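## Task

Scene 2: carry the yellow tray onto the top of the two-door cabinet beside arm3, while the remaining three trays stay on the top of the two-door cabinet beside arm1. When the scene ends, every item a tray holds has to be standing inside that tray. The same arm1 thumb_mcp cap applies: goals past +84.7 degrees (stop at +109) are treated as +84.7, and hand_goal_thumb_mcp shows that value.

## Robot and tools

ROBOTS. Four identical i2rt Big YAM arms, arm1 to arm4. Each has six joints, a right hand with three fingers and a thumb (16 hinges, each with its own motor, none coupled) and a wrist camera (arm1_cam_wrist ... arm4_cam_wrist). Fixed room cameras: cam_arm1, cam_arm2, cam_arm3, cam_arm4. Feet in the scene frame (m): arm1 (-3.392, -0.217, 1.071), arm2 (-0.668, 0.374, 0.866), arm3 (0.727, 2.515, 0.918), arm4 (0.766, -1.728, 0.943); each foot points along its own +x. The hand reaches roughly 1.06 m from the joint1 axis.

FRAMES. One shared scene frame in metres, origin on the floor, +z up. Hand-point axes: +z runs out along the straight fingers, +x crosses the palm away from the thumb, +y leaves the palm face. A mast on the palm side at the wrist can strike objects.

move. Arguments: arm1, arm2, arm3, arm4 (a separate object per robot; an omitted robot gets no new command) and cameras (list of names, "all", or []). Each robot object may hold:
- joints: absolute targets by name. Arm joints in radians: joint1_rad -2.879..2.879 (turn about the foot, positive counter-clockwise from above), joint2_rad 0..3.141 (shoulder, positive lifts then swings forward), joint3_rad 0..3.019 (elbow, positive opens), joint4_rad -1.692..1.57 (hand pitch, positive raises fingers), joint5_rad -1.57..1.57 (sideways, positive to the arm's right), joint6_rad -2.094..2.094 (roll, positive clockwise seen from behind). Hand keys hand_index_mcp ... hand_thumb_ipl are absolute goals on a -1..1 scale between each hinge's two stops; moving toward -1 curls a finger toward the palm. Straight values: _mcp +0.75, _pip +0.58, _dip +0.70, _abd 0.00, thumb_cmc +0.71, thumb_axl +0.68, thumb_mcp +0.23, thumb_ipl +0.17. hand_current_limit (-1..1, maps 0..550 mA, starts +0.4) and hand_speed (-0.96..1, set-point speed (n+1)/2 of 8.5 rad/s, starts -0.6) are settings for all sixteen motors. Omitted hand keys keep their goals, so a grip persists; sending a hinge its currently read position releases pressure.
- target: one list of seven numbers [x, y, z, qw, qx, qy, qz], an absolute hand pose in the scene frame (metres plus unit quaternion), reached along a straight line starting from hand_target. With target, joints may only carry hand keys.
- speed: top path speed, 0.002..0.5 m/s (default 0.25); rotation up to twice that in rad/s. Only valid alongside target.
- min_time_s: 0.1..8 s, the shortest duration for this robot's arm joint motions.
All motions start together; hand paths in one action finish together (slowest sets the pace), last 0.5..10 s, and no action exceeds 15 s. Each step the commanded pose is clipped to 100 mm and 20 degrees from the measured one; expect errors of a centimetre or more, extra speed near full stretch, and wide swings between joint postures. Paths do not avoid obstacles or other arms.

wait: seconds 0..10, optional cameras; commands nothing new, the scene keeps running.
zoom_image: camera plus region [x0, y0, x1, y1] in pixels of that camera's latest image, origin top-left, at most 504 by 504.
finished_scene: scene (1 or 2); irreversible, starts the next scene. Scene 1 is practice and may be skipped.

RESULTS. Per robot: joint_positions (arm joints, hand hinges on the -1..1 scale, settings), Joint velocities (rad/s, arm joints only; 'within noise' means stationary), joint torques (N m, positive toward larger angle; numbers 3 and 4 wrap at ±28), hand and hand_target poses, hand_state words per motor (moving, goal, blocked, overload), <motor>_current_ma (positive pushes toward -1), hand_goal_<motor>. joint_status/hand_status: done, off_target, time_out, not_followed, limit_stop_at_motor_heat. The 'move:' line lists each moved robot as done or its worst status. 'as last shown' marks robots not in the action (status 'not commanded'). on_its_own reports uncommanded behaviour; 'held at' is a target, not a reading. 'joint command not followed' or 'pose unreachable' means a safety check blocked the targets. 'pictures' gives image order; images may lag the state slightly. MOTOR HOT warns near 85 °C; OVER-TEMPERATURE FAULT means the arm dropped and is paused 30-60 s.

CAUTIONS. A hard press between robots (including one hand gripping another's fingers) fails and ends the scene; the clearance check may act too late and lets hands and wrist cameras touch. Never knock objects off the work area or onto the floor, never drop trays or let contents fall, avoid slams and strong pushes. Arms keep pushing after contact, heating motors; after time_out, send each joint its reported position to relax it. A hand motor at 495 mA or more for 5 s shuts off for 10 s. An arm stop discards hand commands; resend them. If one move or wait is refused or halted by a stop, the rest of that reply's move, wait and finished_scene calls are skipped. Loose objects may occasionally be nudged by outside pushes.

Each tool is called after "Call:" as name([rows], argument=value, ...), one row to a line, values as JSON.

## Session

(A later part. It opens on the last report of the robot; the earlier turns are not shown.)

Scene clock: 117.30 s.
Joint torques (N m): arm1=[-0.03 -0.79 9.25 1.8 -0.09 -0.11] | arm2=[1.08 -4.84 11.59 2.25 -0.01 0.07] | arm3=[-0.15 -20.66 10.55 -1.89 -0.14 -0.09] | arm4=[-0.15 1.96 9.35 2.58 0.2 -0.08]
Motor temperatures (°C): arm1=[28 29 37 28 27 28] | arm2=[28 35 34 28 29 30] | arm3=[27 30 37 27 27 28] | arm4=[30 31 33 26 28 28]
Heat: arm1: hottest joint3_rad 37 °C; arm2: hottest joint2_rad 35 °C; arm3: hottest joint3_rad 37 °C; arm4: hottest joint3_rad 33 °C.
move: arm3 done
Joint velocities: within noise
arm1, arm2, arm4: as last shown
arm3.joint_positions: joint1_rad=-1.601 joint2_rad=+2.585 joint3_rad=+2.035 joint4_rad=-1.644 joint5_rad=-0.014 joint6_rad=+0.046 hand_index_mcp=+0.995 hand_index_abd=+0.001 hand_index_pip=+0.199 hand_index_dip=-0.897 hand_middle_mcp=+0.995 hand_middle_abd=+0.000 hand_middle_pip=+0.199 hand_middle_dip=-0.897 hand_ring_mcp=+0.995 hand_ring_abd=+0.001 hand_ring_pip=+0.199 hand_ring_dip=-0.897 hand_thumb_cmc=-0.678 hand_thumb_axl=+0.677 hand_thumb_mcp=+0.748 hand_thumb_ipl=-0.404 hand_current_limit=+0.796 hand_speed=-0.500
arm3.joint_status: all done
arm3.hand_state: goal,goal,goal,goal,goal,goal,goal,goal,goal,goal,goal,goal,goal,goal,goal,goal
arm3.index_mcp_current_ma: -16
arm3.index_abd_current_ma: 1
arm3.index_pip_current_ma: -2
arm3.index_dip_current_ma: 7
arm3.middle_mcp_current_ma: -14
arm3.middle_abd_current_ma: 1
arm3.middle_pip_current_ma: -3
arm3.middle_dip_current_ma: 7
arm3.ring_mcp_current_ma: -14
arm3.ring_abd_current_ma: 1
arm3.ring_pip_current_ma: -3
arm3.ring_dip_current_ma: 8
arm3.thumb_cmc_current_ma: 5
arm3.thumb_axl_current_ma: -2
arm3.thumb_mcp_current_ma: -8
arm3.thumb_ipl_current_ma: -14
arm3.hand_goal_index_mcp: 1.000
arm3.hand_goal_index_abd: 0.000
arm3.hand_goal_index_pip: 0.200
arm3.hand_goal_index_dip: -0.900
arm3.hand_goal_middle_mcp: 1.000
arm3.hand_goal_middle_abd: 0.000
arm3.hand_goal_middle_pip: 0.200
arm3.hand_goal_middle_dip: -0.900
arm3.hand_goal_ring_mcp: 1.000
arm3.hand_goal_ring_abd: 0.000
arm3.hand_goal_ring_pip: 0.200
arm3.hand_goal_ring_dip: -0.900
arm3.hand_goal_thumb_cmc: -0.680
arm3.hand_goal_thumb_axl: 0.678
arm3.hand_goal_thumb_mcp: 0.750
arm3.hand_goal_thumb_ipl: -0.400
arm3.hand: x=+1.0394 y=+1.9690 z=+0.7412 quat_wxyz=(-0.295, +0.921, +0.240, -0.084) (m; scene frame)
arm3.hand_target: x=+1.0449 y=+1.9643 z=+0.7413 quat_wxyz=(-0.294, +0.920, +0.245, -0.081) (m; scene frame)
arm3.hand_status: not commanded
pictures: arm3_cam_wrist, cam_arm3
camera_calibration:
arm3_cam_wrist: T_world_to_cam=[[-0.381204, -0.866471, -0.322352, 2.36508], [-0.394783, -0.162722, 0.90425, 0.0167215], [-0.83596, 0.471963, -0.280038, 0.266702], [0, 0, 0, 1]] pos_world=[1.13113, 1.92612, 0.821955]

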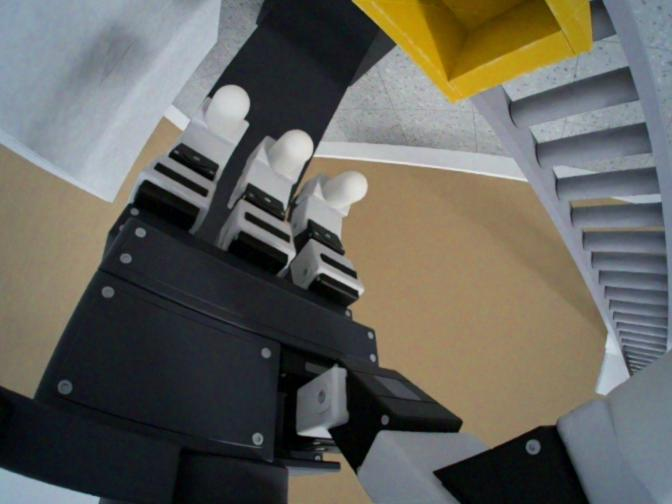

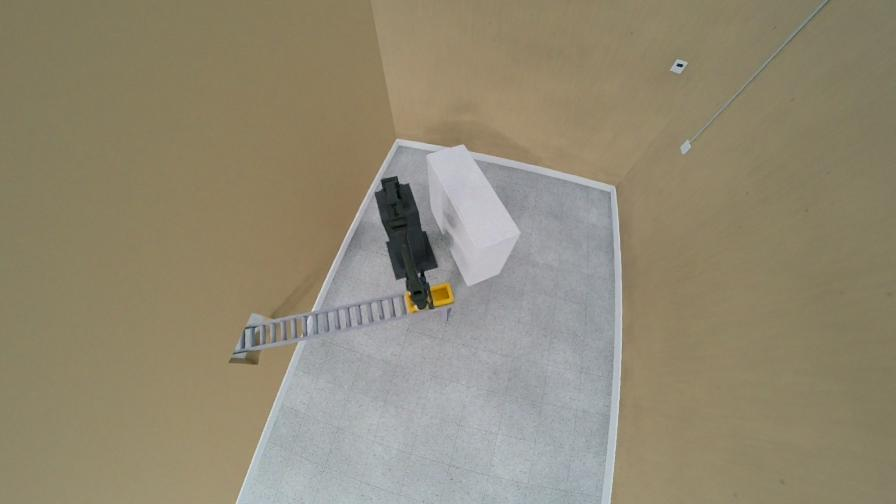

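Call:
move(arm3={"target":[1.056,1.978,0.665,-0.3368,0.9040,0.2311,-0.1265],"speed":0.12,"joints":{"hand_speed":-0.5,"hand_index_mcp":1.0,"hand_middle_mcp":1.0,"hand_ring_mcp":1.0,"hand_index_pip":0.1,"hand_middle_pip":0.1,"hand_ring_pip":0.1,"hand_index_dip":-0.926,"hand_middle_dip":-0.926,"hand_ring_dip":-0.926,"hand_thumb_cmc":-0.786,"hand_thumb_mcp":0.6,"hand_thumb_ipl":-0.28}}, cameras=["arm3_cam_wrist","cam_arm3"])

Call:
zoom_image(camera="cam_arm3", region=[390, 250, 470, 330])

Scene clock: 121.80 s.
Joint torques (N m): arm1=[-0.26 -0.73 9.2 1.77 -0.08 -0.1] | arm2=[1.08 -4.84 11.59 2.26 0 0.06] | arm3=[0.56 -20.54 10.21 -2.09 0.1 0.1] | arm4=[-0.09 2.02 9.33 2.58 0.2 -0.08]
Motor temperatures (°C): arm1=[28 29 37 28 27 28] | arm2=[28 35 34 28 29 30] | arm3=[27 31 38 27 27 28] | arm4=[30 31 33 26 28 28]
Heat: arm1: hottest joint3_rad 37 °C; arm2: hottest joint2_rad 35 °C; arm3: hottest joint3_rad 38 °C; arm4: hottest joint3_rad 33 °C.
move: arm3 off_target
Joint velocities: within noise
arm1, arm2, arm4: as last shown
arm3.joint_positions: joint1_rad=-1.566 joint2_rad=+2.761 joint3_rad=+2.175 joint4_rad=-1.662 joint5_rad=+0.006 joint6_rad=+0.091 hand_index_mcp=+0.995 hand_index_abd=+0.001 hand_index_pip=+0.102 hand_index_dip=-0.923 hand_middle_mcp=+0.995 hand_middle_abd=+0.000 hand_middle_pip=+0.102 hand_middle_dip=-0.923 hand_ring_mcp=+0.995 hand_ring_abd=+0.001 hand_ring_pip=+0.102 hand_ring_dip=-0.922 hand_thumb_cmc=-0.782 hand_thumb_axl=+0.677 hand_thumb_mcp=+0.598 hand_thumb_ipl=-0.284 hand_current_limit=+0.796 hand_speed=-0.500
arm3.joint_status: all done
arm3.hand_state: goal,goal,goal,goal,goal,goal,goal,goal,goal,goal,goal,goal,goal,goal,goal,goal
arm3.index_mcp_current_ma: -16
arm3.index_abd_current_ma: 1
arm3.index_pip_current_ma: 4
arm3.index_dip_current_ma: 8
arm3.middle_mcp_current_ma: -14
arm3.middle_abd_current_ma: 1
arm3.middle_pip_current_ma: 4
arm3.middle_dip_current_ma: 8
arm3.ring_mcp_current_ma: -14
arm3.ring_abd_current_ma: 1
arm3.ring_pip_current_ma: 4
arm3.ring_dip_current_ma: 10
arm3.thumb_cmc_current_ma: 10
arm3.thumb_axl_current_ma: -2
arm3.thumb_mcp_current_ma: -6
arm3.thumb_ipl_current_ma: -13
arm3.hand_goal_index_mcp: 1.000
arm3.hand_goal_index_abd: 0.000
arm3.hand_goal_index_pip: 0.100
arm3.hand_goal_index_dip: -0.926
arm3.hand_goal_middle_mcp: 1.000
arm3.hand_goal_middle_abd: 0.000
arm3.hand_goal_middle_pip: 0.100
arm3.hand_goal_middle_dip: -0.926
arm3.hand_goal_ring_mcp: 1.000
arm3.hand_goal_ring_abd: 0.000
arm3.hand_goal_ring_pip: 0.100
arm3.hand_goal_ring_dip: -0.926
arm3.hand_goal_thumb_cmc: -0.786
arm3.hand_goal_thumb_axl: 0.678
arm3.hand_goal_thumb_mcp: 0.600
arm3.hand_goal_thumb_ipl: -0.280
arm3.hand: x=+1.0510 y=+1.9781 z=+0.6701 quat_wxyz=(-0.312, +0.913, +0.236, -0.114) (m; scene frame)
arm3.hand_target: x=+1.0558 y=+1.9785 z=+0.6651 quat_wxyz=(-0.314, +0.912, +0.235, -0.119) (m; scene frame)
arm3.hand_status: off_target (0.007 m and 3.4 deg from the pose sent, 0.079 m and 7.1 deg at the start; a joint's target at an end of its range on 39 of 47 steps)
pictures: arm3_cam_wrist, cam_arm3
camera_calibration:
arm3_cam_wrist: T_world_to_cam=[[-0.392985, -0.863607, -0.315825, 2.35676], [-0.332587, -0.186714, 0.924404, 0.0556607], [-0.857291, 0.468317, -0.213849, 0.237488], [0, 0, 0, 1]] pos_world=[1.14828, 1.93449, 0.743657]

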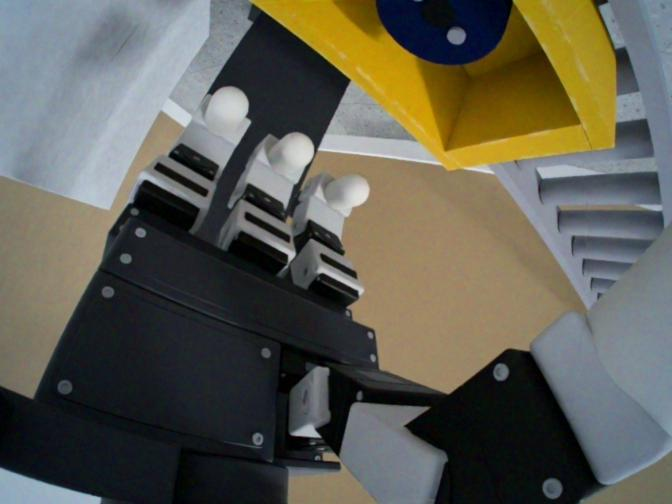

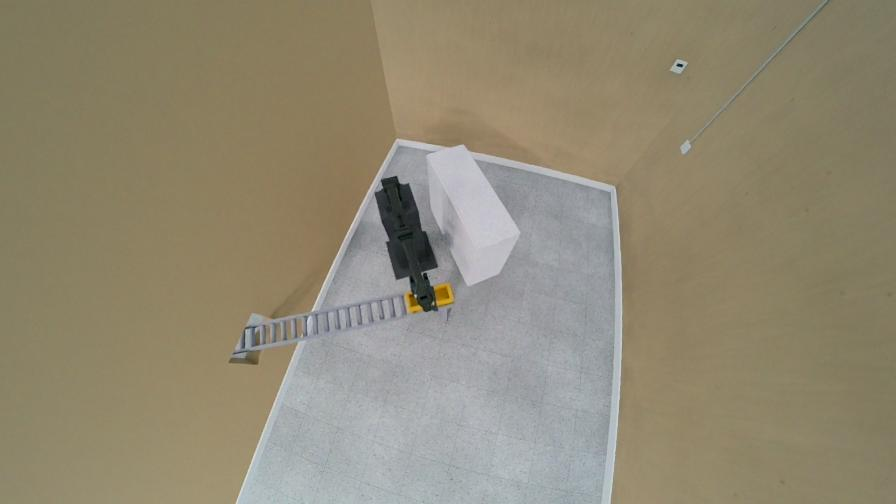

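Scaled by 6.300 from the camera's 896x504 image, which has a finer 1280x720 frame.

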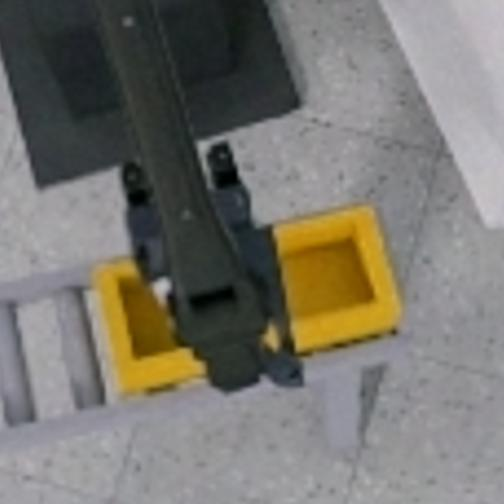

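Call:
move(arm3={"target":[1.056,1.982,0.60,-0.3368,0.9040,0.2311,-0.1265],"speed":0.08}, cameras=["arm3_cam_wrist","cam_arm3"])

Call:
zoom_image(camera="cam_arm3", region=[390, 250, 470, 330])

Scene clock: 124.13 s.
Joint torques (N m): arm1=[-0.15 -0.79 9.25 1.76 -0.07 -0.1] | arm2=[1.08 -4.89 11.58 2.25 0 0.06] | arm3=[0.67 -20.01 10.14 -2.06 -0.03 0.09] | arm4=[-0.09 2.02 9.33 2.58 0.2 -0.08]
Motor temperatures (°C): arm1=[28 29 37 28 27 28] | arm2=[28 35 34 28 29 30] | arm3=[27 31 38 27 27 28] | arm4=[30 31 33 26 28 28]
Heat: arm1: hottest joint3_rad 37 °C; arm2: hottest joint2_rad 35 °C; arm3: hottest joint3_rad 38 °C; arm4: hottest joint3_rad 33 °C.
move: arm3 off_target
Joint velocities: within noise
arm1, arm2, arm4: as last shown
arm3.joint_positions: joint1_rad=-1.566 joint2_rad=+2.913 joint3_rad=+2.312 joint4_rad=-1.663 joint5_rad=+0.006 joint6_rad=+0.094 hand_index_mcp=+0.995 hand_index_abd=+0.001 hand_index_pip=+0.102 hand_index_dip=-0.923 hand_middle_mcp=+0.995 hand_middle_abd=+0.000 hand_middle_pip=+0.102 hand_middle_dip=-0.923 hand_ring_mcp=+0.995 hand_ring_abd=+0.001 hand_ring_pip=+0.102 hand_ring_dip=-0.922 hand_thumb_cmc=-0.782 hand_thumb_axl=+0.677 hand_thumb_mcp=+0.598 hand_thumb_ipl=-0.284 hand_current_limit=+0.796 hand_speed=-0.500
arm3.joint_status: not commanded
arm3.hand_state: goal,goal,goal,goal,goal,goal,goal,goal,goal,goal,goal,goal,goal,goal,goal,goal
arm3.index_mcp_current_ma: -16
arm3.index_abd_current_ma: 1
arm3.index_pip_current_ma: 4
arm3.index_dip_current_ma: 8
arm3.middle_mcp_current_ma: -14
arm3.middle_abd_current_ma: 1
arm3.middle_pip_current_ma: 4
arm3.middle_dip_current_ma: 8
arm3.ring_mcp_current_ma: -14
arm3.ring_abd_current_ma: 1
arm3.ring_pip_current_ma: 4
arm3.ring_dip_current_ma: 10
arm3.thumb_cmc_current_ma: 10
arm3.thumb_axl_current_ma: -2
arm3.thumb_mcp_current_ma: -6
arm3.thumb_ipl_current_ma: -13
arm3.hand_goal_index_mcp: 1.000
arm3.hand_goal_index_abd: 0.000
arm3.hand_goal_index_pip: 0.100
arm3.hand_goal_index_dip: -0.926
arm3.hand_goal_middle_mcp: 1.000
arm3.hand_goal_middle_abd: 0.000
arm3.hand_goal_middle_pip: 0.100
arm3.hand_goal_middle_dip: -0.926
arm3.hand_goal_ring_mcp: 1.000
arm3.hand_goal_ring_abd: 0.000
arm3.hand_goal_ring_pip: 0.100
arm3.hand_goal_ring_dip: -0.926
arm3.hand_goal_thumb_cmc: -0.786
arm3.hand_goal_thumb_axl: 0.678
arm3.hand_goal_thumb_mcp: 0.600
arm3.hand_goal_thumb_ipl: -0.280
arm3.hand: x=+1.0509 y=+1.9779 z=+0.6092 quat_wxyz=(-0.319, +0.911, +0.234, -0.117) (m; scene frame)
arm3.hand_target: x=+1.0556 y=+1.9826 z=+0.6001 quat_wxyz=(-0.323, +0.909, +0.234, -0.122) (m; scene frame)
arm3.hand_status: off_target (0.011 m and 2.4 deg from the pose sent, 0.070 m and 3.3 deg at the start; a joint's target at an end of its range on 46 of 50 steps)
pictures: arm3_cam_wrist, cam_arm3
camera_calibration:
arm3_cam_wrist: T_world_to_cam=[[-0.398455, -0.858703, -0.322276, 2.33736], [-0.3231, -0.197435, 0.925541, 0.122442], [-0.858394, 0.472914, -0.198778, 0.207337], [0, 0, 0, 1]] pos_world=[1.14887, 1.93322, 0.681165]

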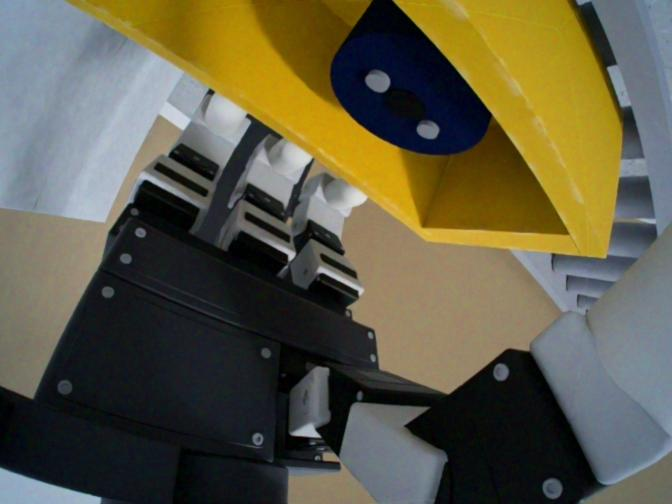

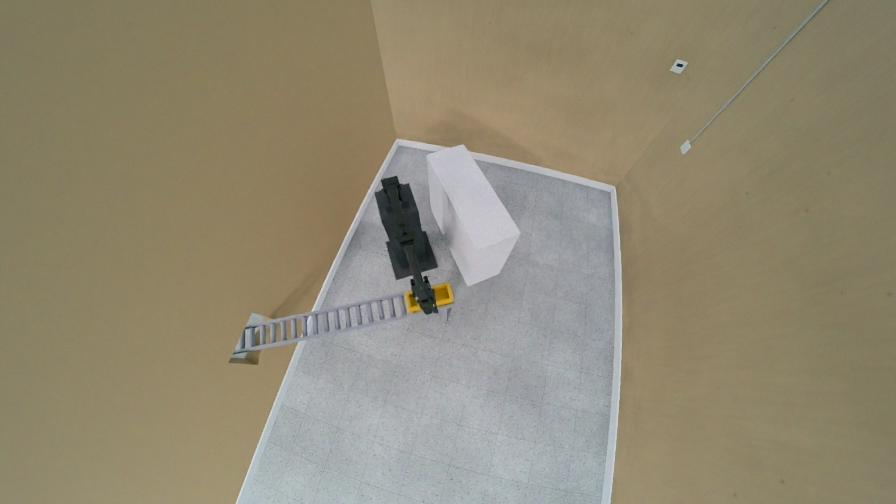

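Scaled by 6.300 from the camera's 896x504 image, which has a finer 1280x720 frame.

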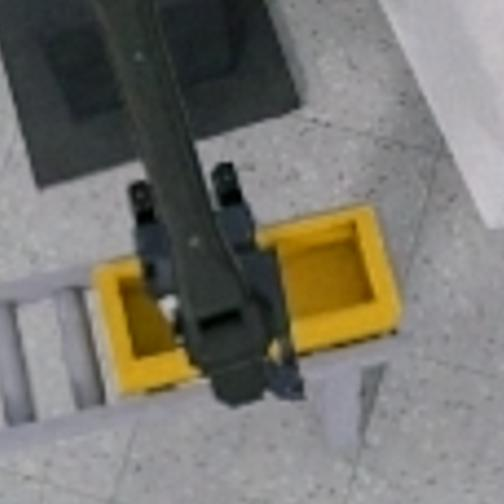

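Call:
move(arm3={"target":[1.056,1.995,0.622,-0.3368,0.9040,0.2311,-0.1265],"speed":0.08})

Call:
move(arm3={"target":[1.055,1.996,0.575,-0.3368,0.9040,0.2311,-0.1265],"speed":0.06}, cameras=["arm3_cam_wrist","cam_arm3"])

Call:
zoom_image(camera="cam_arm3", region=[390, 250, 470, 330])

Scene clock: 126.43 s.
Joint torques (N m): arm1=[0.03 -0.79 9.25 1.69 -0.08 -0.09] | arm2=[1.08 -4.84 11.59 2.25 0 0.06] | arm3=[0.79 -23.06 5.72 -2.11 -0.12 0.09] | arm4=[-0.09 2.02 9.35 2.58 0.2 -0.08]
Motor temperatures (°C): arm1=[28 29 37 28 27 28] | arm2=[28 34 35 28 29 30] | arm3=[27 31 37 27 27 28] | arm4=[30 31 33 26 28 28]
Heat: arm1: hottest joint3_rad 37 °C; arm2: hottest joint3_rad 35 °C; arm3: hottest joint3_rad 37 °C; arm4: hottest joint3_rad 33 °C.
move: arm3 off_target
Joint velocities: within noise
arm1, arm2, arm4: as last shown
arm3.joint_positions: joint1_rad=-1.557 joint2_rad=+2.886 joint3_rad=+2.273 joint4_rad=-1.663 joint5_rad=+0.000 joint6_rad=+0.104 hand_index_mcp=+0.994 hand_index_abd=+0.001 hand_index_pip=+0.101 hand_index_dip=-0.923 hand_middle_mcp=+0.995 hand_middle_abd=+0.000 hand_middle_pip=+0.102 hand_middle_dip=-0.923 hand_ring_mcp=+0.995 hand_ring_abd=+0.001 hand_ring_pip=+0.102 hand_ring_dip=-0.922 hand_thumb_cmc=-0.782 hand_thumb_axl=+0.677 hand_thumb_mcp=+0.598 hand_thumb_ipl=-0.284 hand_current_limit=+0.796 hand_speed=-0.500
arm3.joint_status: not commanded
arm3.hand_state: goal,goal,goal,goal,goal,goal,goal,goal,goal,goal,goal,goal,goal,goal,goal,goal
arm3.index_mcp_current_ma: -16
arm3.index_abd_current_ma: 1
arm3.index_pip_current_ma: 3
arm3.index_dip_current_ma: 8
arm3.middle_mcp_current_ma: -14
arm3.middle_abd_current_ma: 1
arm3.middle_pip_current_ma: 4
arm3.middle_dip_current_ma: 8
arm3.ring_mcp_current_ma: -14
arm3.ring_abd_current_ma: 1
arm3.ring_pip_current_ma: 4
arm3.ring_dip_current_ma: 10
arm3.thumb_cmc_current_ma: 10
arm3.thumb_axl_current_ma: -2
arm3.thumb_mcp_current_ma: -6
arm3.thumb_ipl_current_ma: -13
arm3.hand_goal_index_mcp: 1.000
arm3.hand_goal_index_abd: 0.000
arm3.hand_goal_index_pip: 0.100
arm3.hand_goal_index_dip: -0.926
arm3.hand_goal_middle_mcp: 1.000
arm3.hand_goal_middle_abd: 0.000
arm3.hand_goal_middle_pip: 0.100
arm3.hand_goal_middle_dip: -0.926
arm3.hand_goal_ring_mcp: 1.000
arm3.hand_goal_ring_abd: 0.000
arm3.hand_goal_ring_pip: 0.100
arm3.hand_goal_ring_dip: -0.926
arm3.hand_goal_thumb_cmc: -0.786
arm3.hand_goal_thumb_axl: 0.678
arm3.hand_goal_thumb_mcp: 0.600
arm3.hand_goal_thumb_ipl: -0.280
arm3.hand: x=+1.0522 y=+1.9866 z=+0.6167 quat_wxyz=(-0.325, +0.909, +0.232, -0.119) (m; scene frame)
arm3.hand_target: x=+1.0556 y=+1.9952 z=+0.6218 quat_wxyz=(-0.332, +0.906, +0.232, -0.125) (m; scene frame)
arm3.hand_status: off_target (0.011 m and 1.7 deg from the pose sent, 0.022 m and 2.4 deg at the start; a joint's target at an end of its range on 35 of 37 steps)
pictures: none

Scene clock: 128.13 s.
Joint torques (N m): arm1=[-0.09 -0.97 9.22 1.7 -0.07 -0.1] | arm2=[1.03 -4.84 11.6 2.22 0 0.06] | arm3=[0.79 -19.9 9.88 -2.11 -0.13 0.08] | arm4=[-0.09 2.08 9.35 2.58 0.2 -0.07]
Motor temperatures (°C): arm1=[28 29 37 28 27 28] | arm2=[28 34 35 28 29 30] | arm3=[27 32 37 27 27 28] | arm4=[30 31 33 26 28 28]
Heat: arm1: hottest joint3_rad 37 °C; arm2: hottest joint3_rad 35 °C; arm3: hottest joint3_rad 37 °C; arm4: hottest joint3_rad 33 °C.
move: arm3 off_target
Joint velocities: within noise
arm1, arm2, arm4: as last shown
arm3.joint_positions: joint1_rad=-1.557 joint2_rad=+2.965 joint3_rad=+2.339 joint4_rad=-1.663 joint5_rad=+0.000 joint6_rad=+0.104 hand_index_mcp=+0.994 hand_index_abd=+0.001 hand_index_pip=+0.101 hand_index_dip=-0.923 hand_middle_mcp=+0.995 hand_middle_abd=+0.000 hand_middle_pip=+0.102 hand_middle_dip=-0.923 hand_ring_mcp=+0.995 hand_ring_abd=+0.001 hand_ring_pip=+0.102 hand_ring_dip=-0.922 hand_thumb_cmc=-0.782 hand_thumb_axl=+0.677 hand_thumb_mcp=+0.598 hand_thumb_ipl=-0.284 hand_current_limit=+0.796 hand_speed=-0.500
arm3.joint_status: not commanded
arm3.hand_state: goal,goal,goal,goal,goal,goal,goal,goal,goal,goal,goal,goal,goal,goal,goal,goal
arm3.index_mcp_current_ma: -16
arm3.index_abd_current_ma: 1
arm3.index_pip_current_ma: 3
arm3.index_dip_current_ma: 8
arm3.middle_mcp_current_ma: -14
arm3.middle_abd_current_ma: 1
arm3.middle_pip_current_ma: 4
arm3.middle_dip_current_ma: 8
arm3.ring_mcp_current_ma: -14
arm3.ring_abd_current_ma: 1
arm3.ring_pip_current_ma: 4
arm3.ring_dip_current_ma: 10
arm3.thumb_cmc_current_ma: 10
arm3.thumb_axl_current_ma: -2
arm3.thumb_mcp_current_ma: -6
arm3.thumb_ipl_current_ma: -13
arm3.hand_goal_index_mcp: 1.000
arm3.hand_goal_index_abd: 0.000
arm3.hand_goal_index_pip: 0.100
arm3.hand_goal_index_dip: -0.926
arm3.hand_goal_middle_mcp: 1.000
arm3.hand_goal_middle_abd: 0.000
arm3.hand_goal_middle_pip: 0.100
arm3.hand_goal_middle_dip: -0.926
arm3.hand_goal_ring_mcp: 1.000
arm3.hand_goal_ring_abd: 0.000
arm3.hand_goal_ring_pip: 0.100
arm3.hand_goal_ring_dip: -0.926
arm3.hand_goal_thumb_cmc: -0.786
arm3.hand_goal_thumb_axl: 0.678
arm3.hand_goal_thumb_mcp: 0.600
arm3.hand_goal_thumb_ipl: -0.280
arm3.hand: x=+1.0495 y=+1.9907 z=+0.5837 quat_wxyz=(-0.331, +0.907, +0.231, -0.121) (m; scene frame)
arm3.hand_target: x=+1.0546 y=+1.9963 z=+0.5752 quat_wxyz=(-0.334, +0.905, +0.232, -0.126) (m; scene frame)
arm3.hand_status: off_target (0.012 m and 1.0 deg from the pose sent, 0.043 m and 1.7 deg at the start; a joint's target at an end of its range on 28 of 51 steps)
pictures: arm3_cam_wrist, cam_arm3
camera_calibration:
arm3_cam_wrist: T_world_to_cam=[[-0.405287, -0.851241, -0.333363, 2.33834], [-0.309067, -0.215599, 0.92628, 0.16908], [-0.86036, 0.478441, -0.175711, 0.172603], [0, 0, 0, 1]] pos_world=[1.14846, 1.94436, 0.65323]

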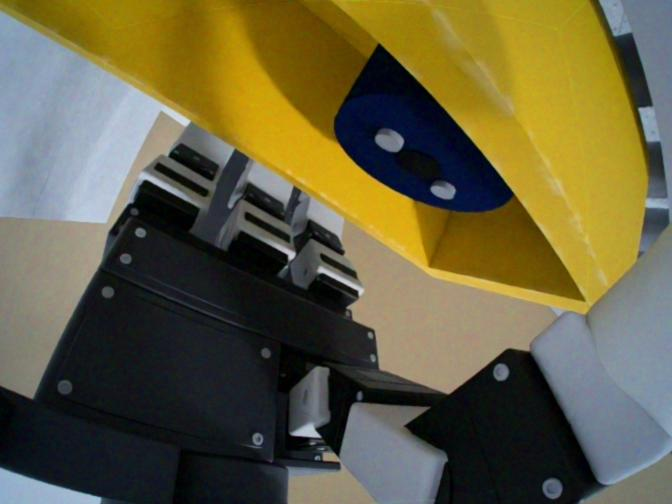

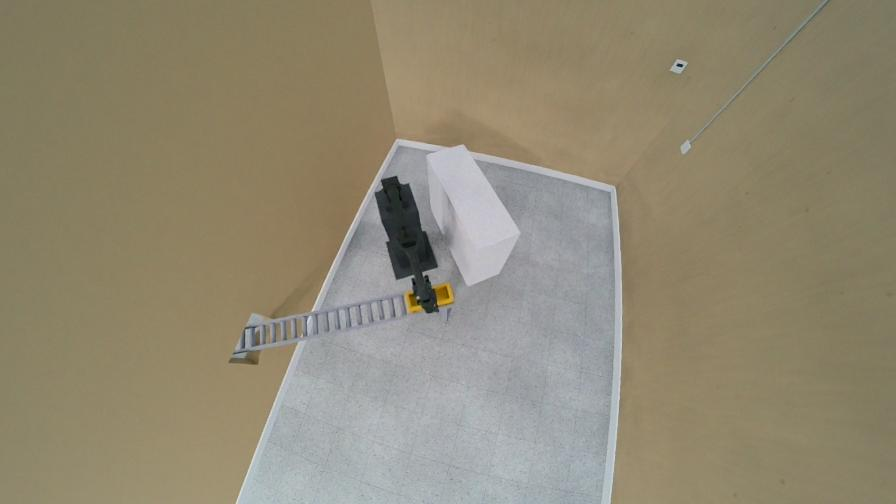

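Scaled by 6.300 from the camera's 896x504 image, which has a finer 1280x720 frame.

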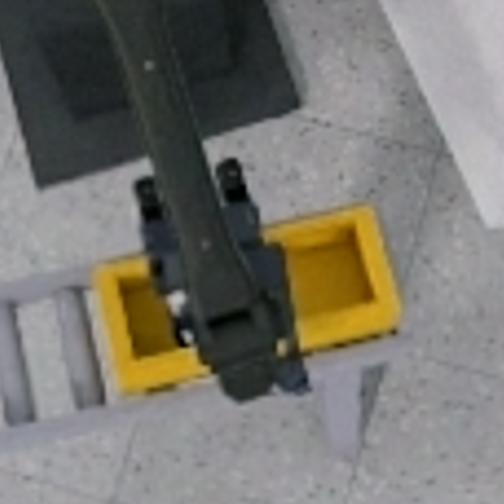

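Call:
move(arm3={"target":[1.055,1.995,0.551,-0.3368,0.9040,0.2311,-0.1265],"speed":0.05}, cameras=["arm3_cam_wrist","cam_arm3"])

Call:
zoom_image(camera="cam_arm3", region=[390, 250, 470, 330])

Scene clock: 129.57 s.
Joint torques (N m): arm1=[-0.03 -0.85 9.26 1.77 -0.07 -0.1] | arm2=[1.08 -4.95 11.59 2.25 0 0.06] | arm3=[0.79 -19.78 10.21 -2.02 -0.1 0.08] | arm4=[-0.03 1.96 9.35 2.59 0.2 -0.07]
Motor temperatures (°C): arm1=[28 29 37 28 27 28] | arm2=[28 34 35 28 29 30] | arm3=[27 32 38 27 27 28] | arm4=[30 31 33 26 28 28]
Heat: arm1: hottest joint3_rad 37 °C; arm2: hottest joint3_rad 35 °C; arm3: hottest joint3_rad 38 °C; arm4: hottest joint3_rad 33 °C.
move: arm3 off_target
Joint velocities: within noise
arm1, arm2, arm4: as last shown
arm3.joint_positions: joint1_rad=-1.557 joint2_rad=+3.028 joint3_rad=+2.405 joint4_rad=-1.666 joint5_rad=+0.000 joint6_rad=+0.104 hand_index_mcp=+0.994 hand_index_abd=+0.001 hand_index_pip=+0.101 hand_index_dip=-0.923 hand_middle_mcp=+0.995 hand_middle_abd=+0.000 hand_middle_pip=+0.102 hand_middle_dip=-0.923 hand_ring_mcp=+0.995 hand_ring_abd=+0.001 hand_ring_pip=+0.102 hand_ring_dip=-0.922 hand_thumb_cmc=-0.782 hand_thumb_axl=+0.677 hand_thumb_mcp=+0.598 hand_thumb_ipl=-0.284 hand_current_limit=+0.796 hand_speed=-0.500
arm3.joint_status: not commanded
arm3.hand_state: goal,goal,goal,goal,goal,goal,goal,goal,goal,goal,goal,goal,goal,goal,goal,goal
arm3.index_mcp_current_ma: -16
arm3.index_abd_current_ma: 1
arm3.index_pip_current_ma: 3
arm3.index_dip_current_ma: 8
arm3.middle_mcp_current_ma: -14
arm3.middle_abd_current_ma: 1
arm3.middle_pip_current_ma: 4
arm3.middle_dip_current_ma: 8
arm3.ring_mcp_current_ma: -14
arm3.ring_abd_current_ma: 1
arm3.ring_pip_current_ma: 4
arm3.ring_dip_current_ma: 10
arm3.thumb_cmc_current_ma: 10
arm3.thumb_axl_current_ma: -2
arm3.thumb_mcp_current_ma: -6
arm3.thumb_ipl_current_ma: -13
arm3.hand_goal_index_mcp: 1.000
arm3.hand_goal_index_abd: 0.000
arm3.hand_goal_index_pip: 0.100
arm3.hand_goal_index_dip: -0.926
arm3.hand_goal_middle_mcp: 1.000
arm3.hand_goal_middle_abd: 0.000
arm3.hand_goal_middle_pip: 0.100
arm3.hand_goal_middle_dip: -0.926
arm3.hand_goal_ring_mcp: 1.000
arm3.hand_goal_ring_abd: 0.000
arm3.hand_goal_ring_pip: 0.100
arm3.hand_goal_ring_dip: -0.926
arm3.hand_goal_thumb_cmc: -0.786
arm3.hand_goal_thumb_axl: 0.678
arm3.hand_goal_thumb_mcp: 0.600
arm3.hand_goal_thumb_ipl: -0.280
arm3.hand: x=+1.0495 y=+1.9907 z=+0.5602 quat_wxyz=(-0.330, +0.907, +0.231, -0.121) (m; scene frame)
arm3.hand_target: x=+1.0547 y=+1.9953 z=+0.5513 quat_wxyz=(-0.332, +0.906, +0.232, -0.125) (m; scene frame)
arm3.hand_status: off_target (0.012 m and 1.0 deg from the pose sent, 0.033 m and 1.0 deg at the start; a joint's target at an end of its range on 30 of 39 steps)
pictures: arm3_cam_wrist, cam_arm3
camera_calibration:
arm3_cam_wrist: T_world_to_cam=[[-0.405175, -0.851435, -0.333005, 2.33056], [-0.309406, -0.215046, 0.926295, 0.190062], [-0.860291, 0.478345, -0.176308, 0.168975], [0, 0, 0, 1]] pos_world=[1.14846, 1.94436, 0.629826]

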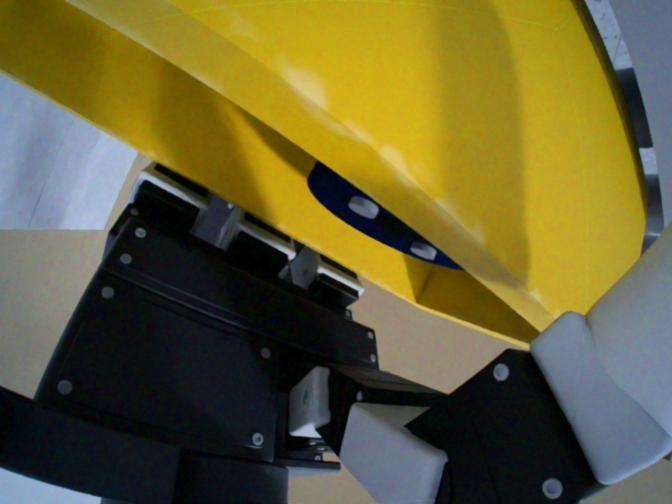

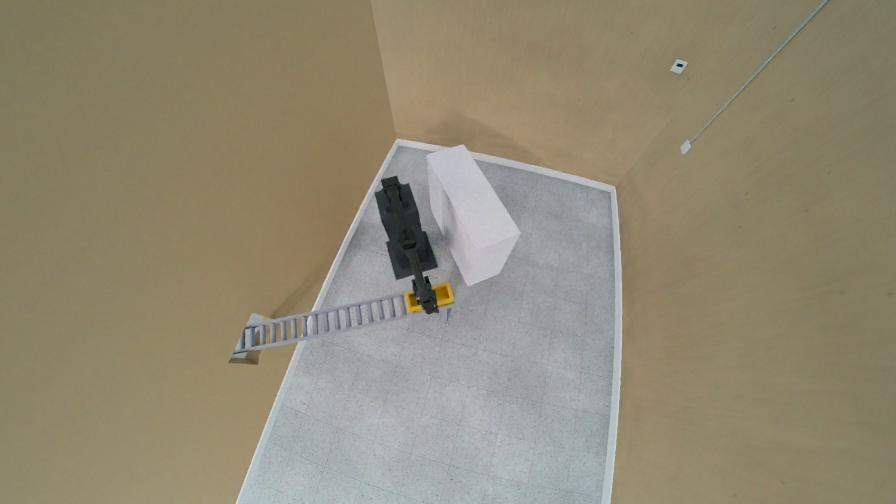

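Scaled by 6.300 from the camera's 896x504 image, which has a finer 1280x720 frame.

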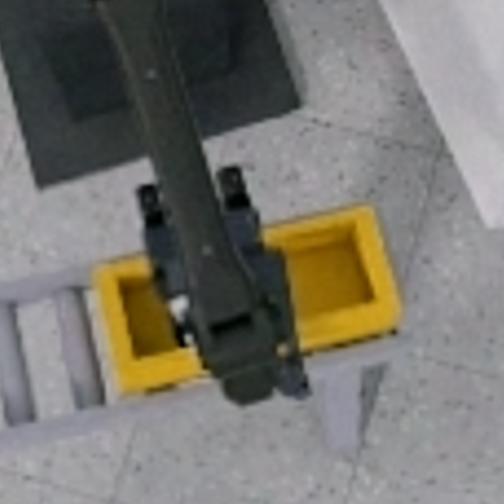

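Call:
move(arm3={"joints":{"hand_speed":-0.9,"hand_thumb_mcp":0.36,"hand_thumb_ipl":-0.28,"hand_index_pip":-0.24,"hand_middle_pip":-0.24,"hand_ring_pip":-0.24}})

Call:
move(arm3={"joints":{"hand_thumb_mcp":0.24,"hand_thumb_ipl":-0.38,"hand_index_mcp":0.95,"hand_middle_mcp":0.95,"hand_ring_mcp":0.95,"hand_index_pip":-0.3,"hand_middle_pip":-0.3,"hand_ring_pip":-0.3}}, cameras=["arm3_cam_wrist","cam_arm3"])

Call:
zoom_image(camera="cam_arm3", region=[390, 250, 470, 330])

Scene clock: 131.30 s.
Joint torques (N m): arm1=[0.15 -0.62 9.24 1.81 -0.07 -0.11] | arm2=[1.08 -4.84 11.59 2.25 -0.01 0.06] | arm3=[0.79 -19.78 9.37 -1.99 -0.09 0.08] | arm4=[-0.09 2.02 9.33 2.59 0.2 -0.07]
Motor temperatures (°C): arm1=[28 29 37 28 27 28] | arm2=[28 34 35 28 29 30] | arm3=[27 32 38 27 27 28] | arm4=[30 31 33 26 28 28]
Heat: arm1: hottest joint3_rad 37 °C; arm2: hottest joint3_rad 35 °C; arm3: hottest joint3_rad 38 °C; arm4: hottest joint3_rad 33 °C.
move: arm3 off_target
Joint velocities: within noise
arm1.joint_positions: joint1_rad=-0.737 joint2_rad=+0.634 joint3_rad=+1.335 joint4_rad=-1.417 joint5_rad=-0.090 joint6_rad=+1.139 hand_index_mcp=+0.753 hand_index_abd=+0.000 hand_index_pip=+0.577 hand_index_dip=+0.696 hand_middle_mcp=+0.753 hand_middle_abd=+0.000 hand_middle_pip=+0.577 hand_middle_dip=+0.696 hand_ring_mcp=+0.753 hand_ring_abd=+0.000 hand_ring_pip=+0.577 hand_ring_dip=+0.696 hand_thumb_cmc=+0.714 hand_thumb_axl=+0.677 hand_thumb_mcp=+0.225 hand_thumb_ipl=+0.168 hand_current_limit=+0.400 hand_speed=-0.600
arm1.joint_status: not commanded
arm1.hand_state: goal,goal,goal,goal,goal,goal,goal,goal,goal,goal,goal,goal,goal,goal,goal,goal
arm1.index_mcp_current_ma: -2
arm1.index_abd_current_ma: 0
arm1.index_pip_current_ma: 2
arm1.index_dip_current_ma: 0
arm1.middle_mcp_current_ma: -2
arm1.middle_abd_current_ma: 0
arm1.middle_pip_current_ma: 2
arm1.middle_dip_current_ma: 0
arm1.ring_mcp_current_ma: -2
arm1.ring_abd_current_ma: 0
arm1.ring_pip_current_ma: 2
arm1.ring_dip_current_ma: 0
arm1.thumb_cmc_current_ma: 1
arm1.thumb_axl_current_ma: -2
arm1.thumb_mcp_current_ma: -3
arm1.thumb_ipl_current_ma: -1
arm1.hand_goal_index_mcp: 0.754
arm1.hand_goal_index_abd: 0.000
arm1.hand_goal_index_pip: 0.576
arm1.hand_goal_index_dip: 0.696
arm1.hand_goal_middle_mcp: 0.754
arm1.hand_goal_middle_abd: 0.000
arm1.hand_goal_middle_pip: 0.576
arm1.hand_goal_middle_dip: 0.696
arm1.hand_goal_ring_mcp: 0.754
arm1.hand_goal_ring_abd: 0.000
arm1.hand_goal_ring_pip: 0.576
arm1.hand_goal_ring_dip: 0.696
arm1.hand_goal_thumb_cmc: 0.714
arm1.hand_goal_thumb_axl: 0.678
arm1.hand_goal_thumb_mcp: 0.226
arm1.hand_goal_thumb_ipl: 0.168
arm1.hand: x=-3.5208 y=+0.0075 z=+1.5719 quat_wxyz=(-0.369, +0.131, +0.898, +0.198) (m; scene frame)
arm1.hand_target: x=-3.5196 y=+0.0064 z=+1.5845 quat_wxyz=(-0.380, +0.130, +0.893, +0.205) (m; scene frame)
arm1.hand_status: not commanded
arm2.joint_positions: joint1_rad=-0.303 joint2_rad=+0.988 joint3_rad=+1.399 joint4_rad=-1.208 joint5_rad=-0.063 joint6_rad=+0.074 hand_index_mcp=+1.000 hand_index_abd=+0.001 hand_index_pip=+0.139 hand_index_dip=-0.735 hand_middle_mcp=+1.000 hand_middle_abd=-0.001 hand_middle_pip=+0.139 hand_middle_dip=-0.734 hand_ring_mcp=+1.000 hand_ring_abd=+0.001 hand_ring_pip=+0.139 hand_ring_dip=-0.735 hand_thumb_cmc=-0.786 hand_thumb_axl=+0.679 hand_thumb_mcp=+0.842 hand_thumb_ipl=-0.591 hand_current_limit=+0.796 hand_speed=-0.850
arm2.joint_status: not commanded
arm2.hand_state: goal,goal,goal,goal,goal,goal,goal,goal,goal,goal,goal,goal,goal,goal,goal,goal
arm2.index_mcp_current_ma: 0
arm2.index_abd_current_ma: 0
arm2.index_pip_current_ma: -1
arm2.index_dip_current_ma: -3
arm2.middle_mcp_current_ma: 0
arm2.middle_abd_current_ma: -1
arm2.middle_pip_current_ma: -1
arm2.middle_dip_current_ma: -2
arm2.ring_mcp_current_ma: 0
arm2.ring_abd_current_ma: 0
arm2.ring_pip_current_ma: -1
arm2.ring_dip_current_ma: -3
arm2.thumb_cmc_current_ma: 0
arm2.thumb_axl_current_ma: 0
arm2.thumb_mcp_current_ma: -3
arm2.thumb_ipl_current_ma: -5
arm2.hand_goal_index_mcp: 1.000
arm2.hand_goal_index_abd: 0.000
arm2.hand_goal_index_pip: 0.140
arm2.hand_goal_index_dip: -0.732
arm2.hand_goal_middle_mcp: 1.000
arm2.hand_goal_middle_abd: 0.000
arm2.hand_goal_middle_pip: 0.140
arm2.hand_goal_middle_dip: -0.732
arm2.hand_goal_ring_mcp: 1.000
arm2.hand_goal_ring_abd: 0.000
arm2.hand_goal_ring_pip: 0.140
arm2.hand_goal_ring_dip: -0.732
arm2.hand_goal_thumb_cmc: -0.786
arm2.hand_goal_thumb_axl: 0.678
arm2.hand_goal_thumb_mcp: 0.844
arm2.hand_goal_thumb_ipl: -0.588
arm2.hand: x=-1.0866 y=+0.5546 z=+1.3812 quat_wxyz=(-0.254, -0.509, +0.773, +0.279) (m; scene frame)
arm2.hand_target: x=-1.0920 y=+0.5561 z=+1.3783 quat_wxyz=(-0.253, -0.509, +0.774, +0.278) (m; scene frame)
arm2.hand_status: not commanded
arm3.joint_positions: joint1_rad=-1.557 joint2_rad=+3.028 joint3_rad=+2.415 joint4_rad=-1.666 joint5_rad=+0.000 joint6_rad=+0.104 hand_index_mcp=+0.997 hand_index_abd=+0.001 hand_index_pip=-0.223 hand_index_dip=-0.923 hand_middle_mcp=+1.000 hand_middle_abd=+0.000 hand_middle_pip=-0.216 hand_middle_dip=-0.923 hand_ring_mcp=+1.000 hand_ring_abd=+0.001 hand_ring_pip=-0.203 hand_ring_dip=-0.920 hand_thumb_cmc=-0.782 hand_thumb_axl=+0.674 hand_thumb_mcp=+0.400 hand_thumb_ipl=-0.268 hand_current_limit=+0.796 hand_speed=-0.900
arm3.joint_status: hand_middle_pip off_target (ended at -0.216, target -0.240); hand_ring_pip off_target (ended at -0.203, target -0.240); hand_thumb_mcp off_target (ended at +0.400, target +0.360); the others done
arm3.hand_state: goal,goal,goal,goal,goal,goal,blocked,goal,goal,goal,blocked,goal,goal,goal,blocked,goal
arm3.index_mcp_current_ma: -9
arm3.index_abd_current_ma: 1
arm3.index_pip_current_ma: 55
arm3.index_dip_current_ma: 8
arm3.middle_mcp_current_ma: -1
arm3.middle_abd_current_ma: 1
arm3.middle_pip_current_ma: 83
arm3.middle_dip_current_ma: 8
arm3.ring_mcp_current_ma: 0
arm3.ring_abd_current_ma: 1
arm3.ring_pip_current_ma: 133
arm3.ring_dip_current_ma: 17
arm3.thumb_cmc_current_ma: 12
arm3.thumb_axl_current_ma: -13
arm3.thumb_mcp_current_ma: 198
arm3.thumb_ipl_current_ma: 53
arm3.hand_goal_index_mcp: 1.000
arm3.hand_goal_index_abd: 0.000
arm3.hand_goal_index_pip: -0.240
arm3.hand_goal_index_dip: -0.926
arm3.hand_goal_middle_mcp: 1.000
arm3.hand_goal_middle_abd: 0.000
arm3.hand_goal_middle_pip: -0.240
arm3.hand_goal_middle_dip: -0.926
arm3.hand_goal_ring_mcp: 1.000
arm3.hand_goal_ring_abd: 0.000
arm3.hand_goal_ring_pip: -0.240
arm3.hand_goal_ring_dip: -0.926
arm3.hand_goal_thumb_cmc: -0.786
arm3.hand_goal_thumb_axl: 0.678
arm3.hand_goal_thumb_mcp: 0.360
arm3.hand_goal_thumb_ipl: -0.280
arm3.hand: x=+1.0522 y=+1.9867 z=+0.5624 quat_wxyz=(-0.326, +0.909, +0.232, -0.119) (m; scene frame)
arm3.hand_target: x=+1.0547 y=+1.9953 z=+0.5514 quat_wxyz=(-0.332, +0.906, +0.232, -0.125) (m; scene frame)
arm3.hand_status: not commanded
arm4.joint_positions: joint1_rad=+0.313 joint2_rad=+0.596 joint3_rad=+1.467 joint4_rad=-1.176 joint5_rad=-0.033 joint6_rad=+1.202 hand_index_mcp=+0.754 hand_index_abd=+0.001 hand_index_pip=+0.577 hand_index_dip=+0.696 hand_middle_mcp=+0.754 hand_middle_abd=+0.001 hand_middle_pip=+0.577 hand_middle_dip=+0.696 hand_ring_mcp=+0.754 hand_ring_abd=+0.001 hand_ring_pip=+0.577 hand_ring_dip=+0.696 hand_thumb_cmc=+0.714 hand_thumb_axl=+0.677 hand_thumb_mcp=+0.226 hand_thumb_ipl=+0.168 hand_current_limit=+0.400 hand_speed=-0.600
arm4.joint_status: not commanded
arm4.hand_state: goal,goal,goal,goal,goal,goal,goal,goal,goal,goal,goal,goal,goal,goal,goal,goal
arm4.index_mcp_current_ma: 0
arm4.index_abd_current_ma: 2
arm4.index_pip_current_ma: 1
arm4.index_dip_current_ma: 0
arm4.middle_mcp_current_ma: 0
arm4.middle_abd_current_ma: 2
arm4.middle_pip_current_ma: 1
arm4.middle_dip_current_ma: 0
arm4.ring_mcp_current_ma: 0
arm4.ring_abd_current_ma: 2
arm4.ring_pip_current_ma: 1
arm4.ring_dip_current_ma: 0
arm4.thumb_cmc_current_ma: 0
arm4.thumb_axl_current_ma: -2
arm4.thumb_mcp_current_ma: 0
arm4.thumb_ipl_current_ma: -1
arm4.hand_goal_index_mcp: 0.754
arm4.hand_goal_index_abd: 0.000
arm4.hand_goal_index_pip: 0.576
arm4.hand_goal_index_dip: 0.696
arm4.hand_goal_middle_mcp: 0.754
arm4.hand_goal_middle_abd: 0.000
arm4.hand_goal_middle_pip: 0.576
arm4.hand_goal_middle_dip: 0.696
arm4.hand_goal_ring_mcp: 0.754
arm4.hand_goal_ring_abd: 0.000
arm4.hand_goal_ring_pip: 0.576
arm4.hand_goal_ring_dip: 0.696
arm4.hand_goal_thumb_cmc: 0.714
arm4.hand_goal_thumb_axl: 0.678
arm4.hand_goal_thumb_mcp: 0.226
arm4.hand_goal_thumb_ipl: 0.168
arm4.hand: x=+0.9906 y=-1.8461 z=+1.5666 quat_wxyz=(+0.123, +0.800, +0.107, +0.578) (m; scene frame)
arm4.hand_target: x=+0.9863 y=-1.8458 z=+1.5791 quat_wxyz=(+0.126, +0.791, +0.106, +0.589) (m; scene frame)
arm4.hand_status: not commanded
pictures: none

Scene clock: 131.93 s.
Joint torques (N m): arm1=[-0.26 -0.62 9.24 1.76 -0.07 -0.1] | arm2=[1.08 -4.84 11.59 2.25 -0.01 0.06] | arm3=[0.62 -19.9 9.39 -1.99 -0.09 0.08] | arm4=[-0.03 2.02 9.35 2.61 0.2 -0.08]
Motor temperatures (°C): arm1=[28 29 37 28 27 28] | arm2=[28 34 35 28 29 30] | arm3=[27 32 38 27 27 28] | arm4=[30 31 33 26 28 28]
Heat: arm1: hottest joint3_rad 37 °C; arm2: hottest joint3_rad 35 °C; arm3: hottest joint3_rad 38 °C; arm4: hottest joint3_rad 33 °C.
move: arm3 off_target
Joint velocities: within noise
arm1, arm2, arm4: as last shown
arm3.joint_positions: joint1_rad=-1.556 joint2_rad=+3.029 joint3_rad=+2.415 joint4_rad=-1.666 joint5_rad=+0.000 joint6_rad=+0.105 hand_index_mcp=+0.990 hand_index_abd=+0.001 hand_index_pip=-0.242 hand_index_dip=-0.918 hand_middle_mcp=+0.988 hand_middle_abd=+0.000 hand_middle_pip=-0.237 hand_middle_dip=-0.917 hand_ring_mcp=+0.987 hand_ring_abd=+0.001 hand_ring_pip=-0.230 hand_ring_dip=-0.911 hand_thumb_cmc=-0.771 hand_thumb_axl=+0.666 hand_thumb_mcp=+0.400 hand_thumb_ipl=-0.269 hand_current_limit=+0.796 hand_speed=-0.900
arm3.joint_status: hand_index_mcp off_target (ended at +0.990, target +0.950); hand_index_pip off_target (ended at -0.242, target -0.300); hand_middle_mcp off_target (ended at +0.988, target +0.950); hand_middle_pip off_target (ended at -0.237, target -0.300); hand_ring_mcp off_target (ended at +0.987, target +0.950); hand_ring_pip off_target (ended at -0.230, target -0.300); hand_thumb_mcp off_target (ended at +0.400, target +0.240); hand_thumb_ipl off_target (ended at -0.269, target -0.380)
arm3.hand_state: blocked,goal,blocked,goal,blocked,goal,blocked,goal,blocked,goal,blocked,goal,goal,goal,blocked,blocked
arm3.index_mcp_current_ma: 156
arm3.index_abd_current_ma: 1
arm3.index_pip_current_ma: 225
arm3.index_dip_current_ma: 22
arm3.middle_mcp_current_ma: 151
arm3.middle_abd_current_ma: 1
arm3.middle_pip_current_ma: 248
arm3.middle_dip_current_ma: 25
arm3.ring_mcp_current_ma: 144
arm3.ring_abd_current_ma: 1
arm3.ring_pip_current_ma: 281
arm3.ring_dip_current_ma: 48
arm3.thumb_cmc_current_ma: 49
arm3.thumb_axl_current_ma: -45
arm3.thumb_mcp_current_ma: 494
arm3.thumb_ipl_current_ma: 494
arm3.hand_goal_index_mcp: 0.950
arm3.hand_goal_index_abd: 0.000
arm3.hand_goal_index_pip: -0.300
arm3.hand_goal_index_dip: -0.926
arm3.hand_goal_middle_mcp: 0.950
arm3.hand_goal_middle_abd: 0.000
arm3.hand_goal_middle_pip: -0.300
arm3.hand_goal_middle_dip: -0.926
arm3.hand_goal_ring_mcp: 0.950
arm3.hand_goal_ring_abd: 0.000
arm3.hand_goal_ring_pip: -0.300
arm3.hand_goal_ring_dip: -0.926
arm3.hand_goal_thumb_cmc: -0.786
arm3.hand_goal_thumb_axl: 0.678
arm3.hand_goal_thumb_mcp: 0.240
arm3.hand_goal_thumb_ipl: -0.380
arm3.hand: x=+1.0524 y=+1.9871 z=+0.5622 quat_wxyz=(-0.326, +0.909, +0.232, -0.120) (m; scene frame)
arm3.hand_target: x=+1.0546 y=+1.9954 z=+0.5512 quat_wxyz=(-0.332, +0.906, +0.232, -0.125) (m; scene frame)
arm3.hand_status: not commanded
pictures: arm3_cam_wrist, cam_arm3
camera_calibration:
arm3_cam_wrist: T_world_to_cam=[[-0.403605, -0.854236, -0.327695, 2.33036], [-0.31409, -0.207034, 0.926544, 0.177291], [-0.859331, 0.476884, -0.184747, 0.180182], [0, 0, 0, 1]] pos_world=[1.15106, 1.94145, 0.632666]

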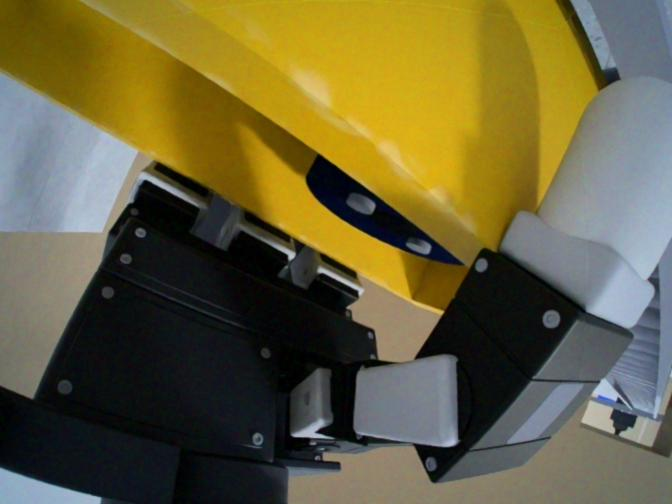

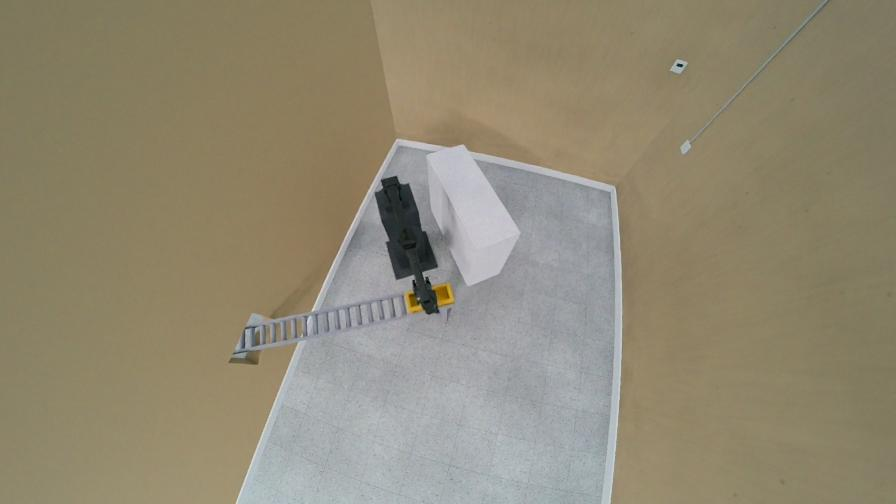

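Scaled by 6.300 from the camera's 896x504 image, which has a finer 1280x720 frame.

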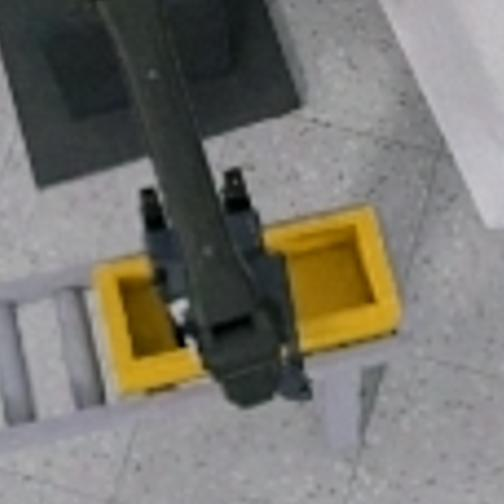

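Call:
move(arm3={"target":[1.058,1.990,0.625,-0.3368,0.9040,0.2311,-0.1265],"speed":0.05}, cameras=["cam_arm3","arm3_cam_wrist"])

Scene clock: 135.03 s.
Joint torques (N m): arm1=[-0.09 -0.97 9.29 1.81 -0.06 -0.09] | arm2=[1.08 -4.84 11.59 2.25 0 0.06] | arm3=[0.56 -25.52 6.52 -2.07 -0.1 0.08] | arm4=[-0.15 2.08 9.33 2.61 0.2 -0.08]
Motor temperatures (°C): arm1=[28 29 38 28 27 28] | arm2=[28 34 35 28 29 30] | arm3=[27 32 37 27 27 28] | arm4=[30 31 33 26 28 28]
Heat: arm1: hottest joint3_rad 38 °C; arm2: hottest joint3_rad 35 °C; arm3: hottest joint3_rad 37 °C; arm4: hottest joint3_rad 33 °C.
move: arm3 off_target
Joint velocities: within noise
arm1, arm2, arm4: as last shown
arm3.joint_positions: joint1_rad=-1.556 joint2_rad=+2.923 joint3_rad=+2.273 joint4_rad=-1.666 joint5_rad=+0.001 joint6_rad=+0.104 hand_index_mcp=+0.982 hand_index_abd=+0.001 hand_index_pip=-0.250 hand_index_dip=-0.917 hand_middle_mcp=+0.981 hand_middle_abd=+0.000 hand_middle_pip=-0.243 hand_middle_dip=-0.916 hand_ring_mcp=+0.982 hand_ring_abd=+0.001 hand_ring_pip=-0.241 hand_ring_dip=-0.909 hand_thumb_cmc=-0.754 hand_thumb_axl=+0.666 hand_thumb_mcp=+0.400 hand_thumb_ipl=-0.279 hand_current_limit=+0.796 hand_speed=-0.900
arm3.joint_status: not commanded
arm3.hand_state: blocked,goal,blocked,goal,blocked,goal,blocked,goal,blocked,goal,blocked,goal,blocked,goal,blocked,blocked
arm3.index_mcp_current_ma: 122
arm3.index_abd_current_ma: 1
arm3.index_pip_current_ma: 192
arm3.index_dip_current_ma: 28
arm3.middle_mcp_current_ma: 117
arm3.middle_abd_current_ma: 1
arm3.middle_pip_current_ma: 221
arm3.middle_dip_current_ma: 32
arm3.ring_mcp_current_ma: 122
arm3.ring_abd_current_ma: 1
arm3.ring_pip_current_ma: 230
arm3.ring_dip_current_ma: 56
arm3.thumb_cmc_current_ma: 117
arm3.thumb_axl_current_ma: -46
arm3.thumb_mcp_current_ma: 494
arm3.thumb_ipl_current_ma: 494
arm3.hand_goal_index_mcp: 0.950
arm3.hand_goal_index_abd: 0.000
arm3.hand_goal_index_pip: -0.300
arm3.hand_goal_index_dip: -0.926
arm3.hand_goal_middle_mcp: 0.950
arm3.hand_goal_middle_abd: 0.000
arm3.hand_goal_middle_pip: -0.300
arm3.hand_goal_middle_dip: -0.926
arm3.hand_goal_ring_mcp: 0.950
arm3.hand_goal_ring_abd: 0.000
arm3.hand_goal_ring_pip: -0.300
arm3.hand_goal_ring_dip: -0.926
arm3.hand_goal_thumb_cmc: -0.786
arm3.hand_goal_thumb_axl: 0.678
arm3.hand_goal_thumb_mcp: 0.240
arm3.hand_goal_thumb_ipl: -0.380
arm3.hand: x=+1.0432 y=+2.0008 z=+0.5953 quat_wxyz=(-0.342, +0.902, +0.231, -0.126) (m; scene frame)
arm3.hand_target: x=+1.0576 y=+1.9907 z=+0.6240 quat_wxyz=(-0.327, +0.908, +0.233, -0.123) (m; scene frame)
arm3.hand_status: off_target (0.035 m and 0.6 deg from the pose sent, 0.063 m and 1.6 deg at the start; a joint's target at an end of its range on 60 of 63 steps)
pictures: arm3_cam_wrist, cam_arm3
camera_calibration:
arm3_cam_wrist: T_world_to_cam=[[-0.409016, -0.844803, -0.344983, 2.34621], [-0.294519, -0.235608, 0.926147, 0.183441], [-0.863693, 0.480412, -0.152443, 0.150136], [0, 0, 0, 1]] pos_world=[1.14333, 1.95318, 0.662396]

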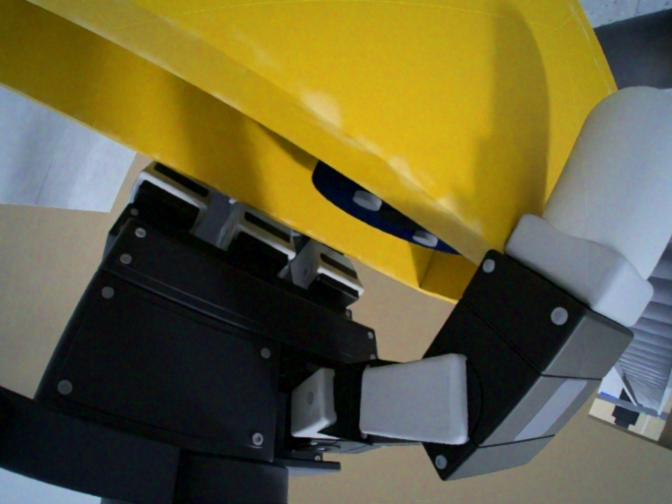

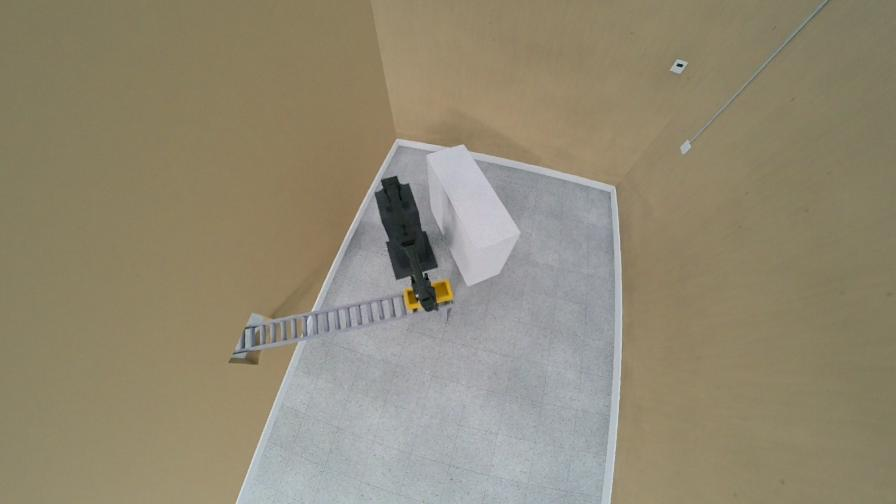

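Call:
zoom_image(camera="cam_arm3", region=[390, 250, 470, 330])

Call:
zoom_image(camera="arm3_cam_wrist", region=[100, 50, 500, 350])

Scaled by 6.300 from the camera's 896x504 image, which has a finer 1280x720 frame.

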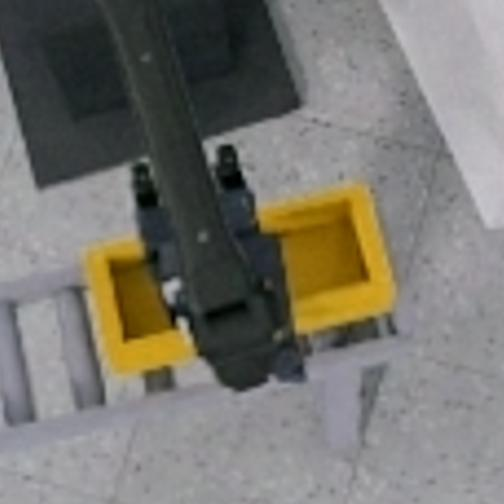

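Scaled by 1.260 from the camera's 672x504 image, which has a finer 960x720 frame.

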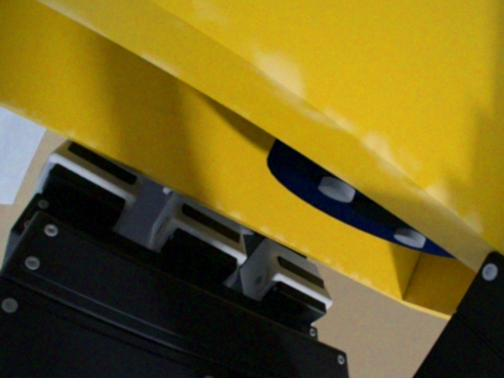

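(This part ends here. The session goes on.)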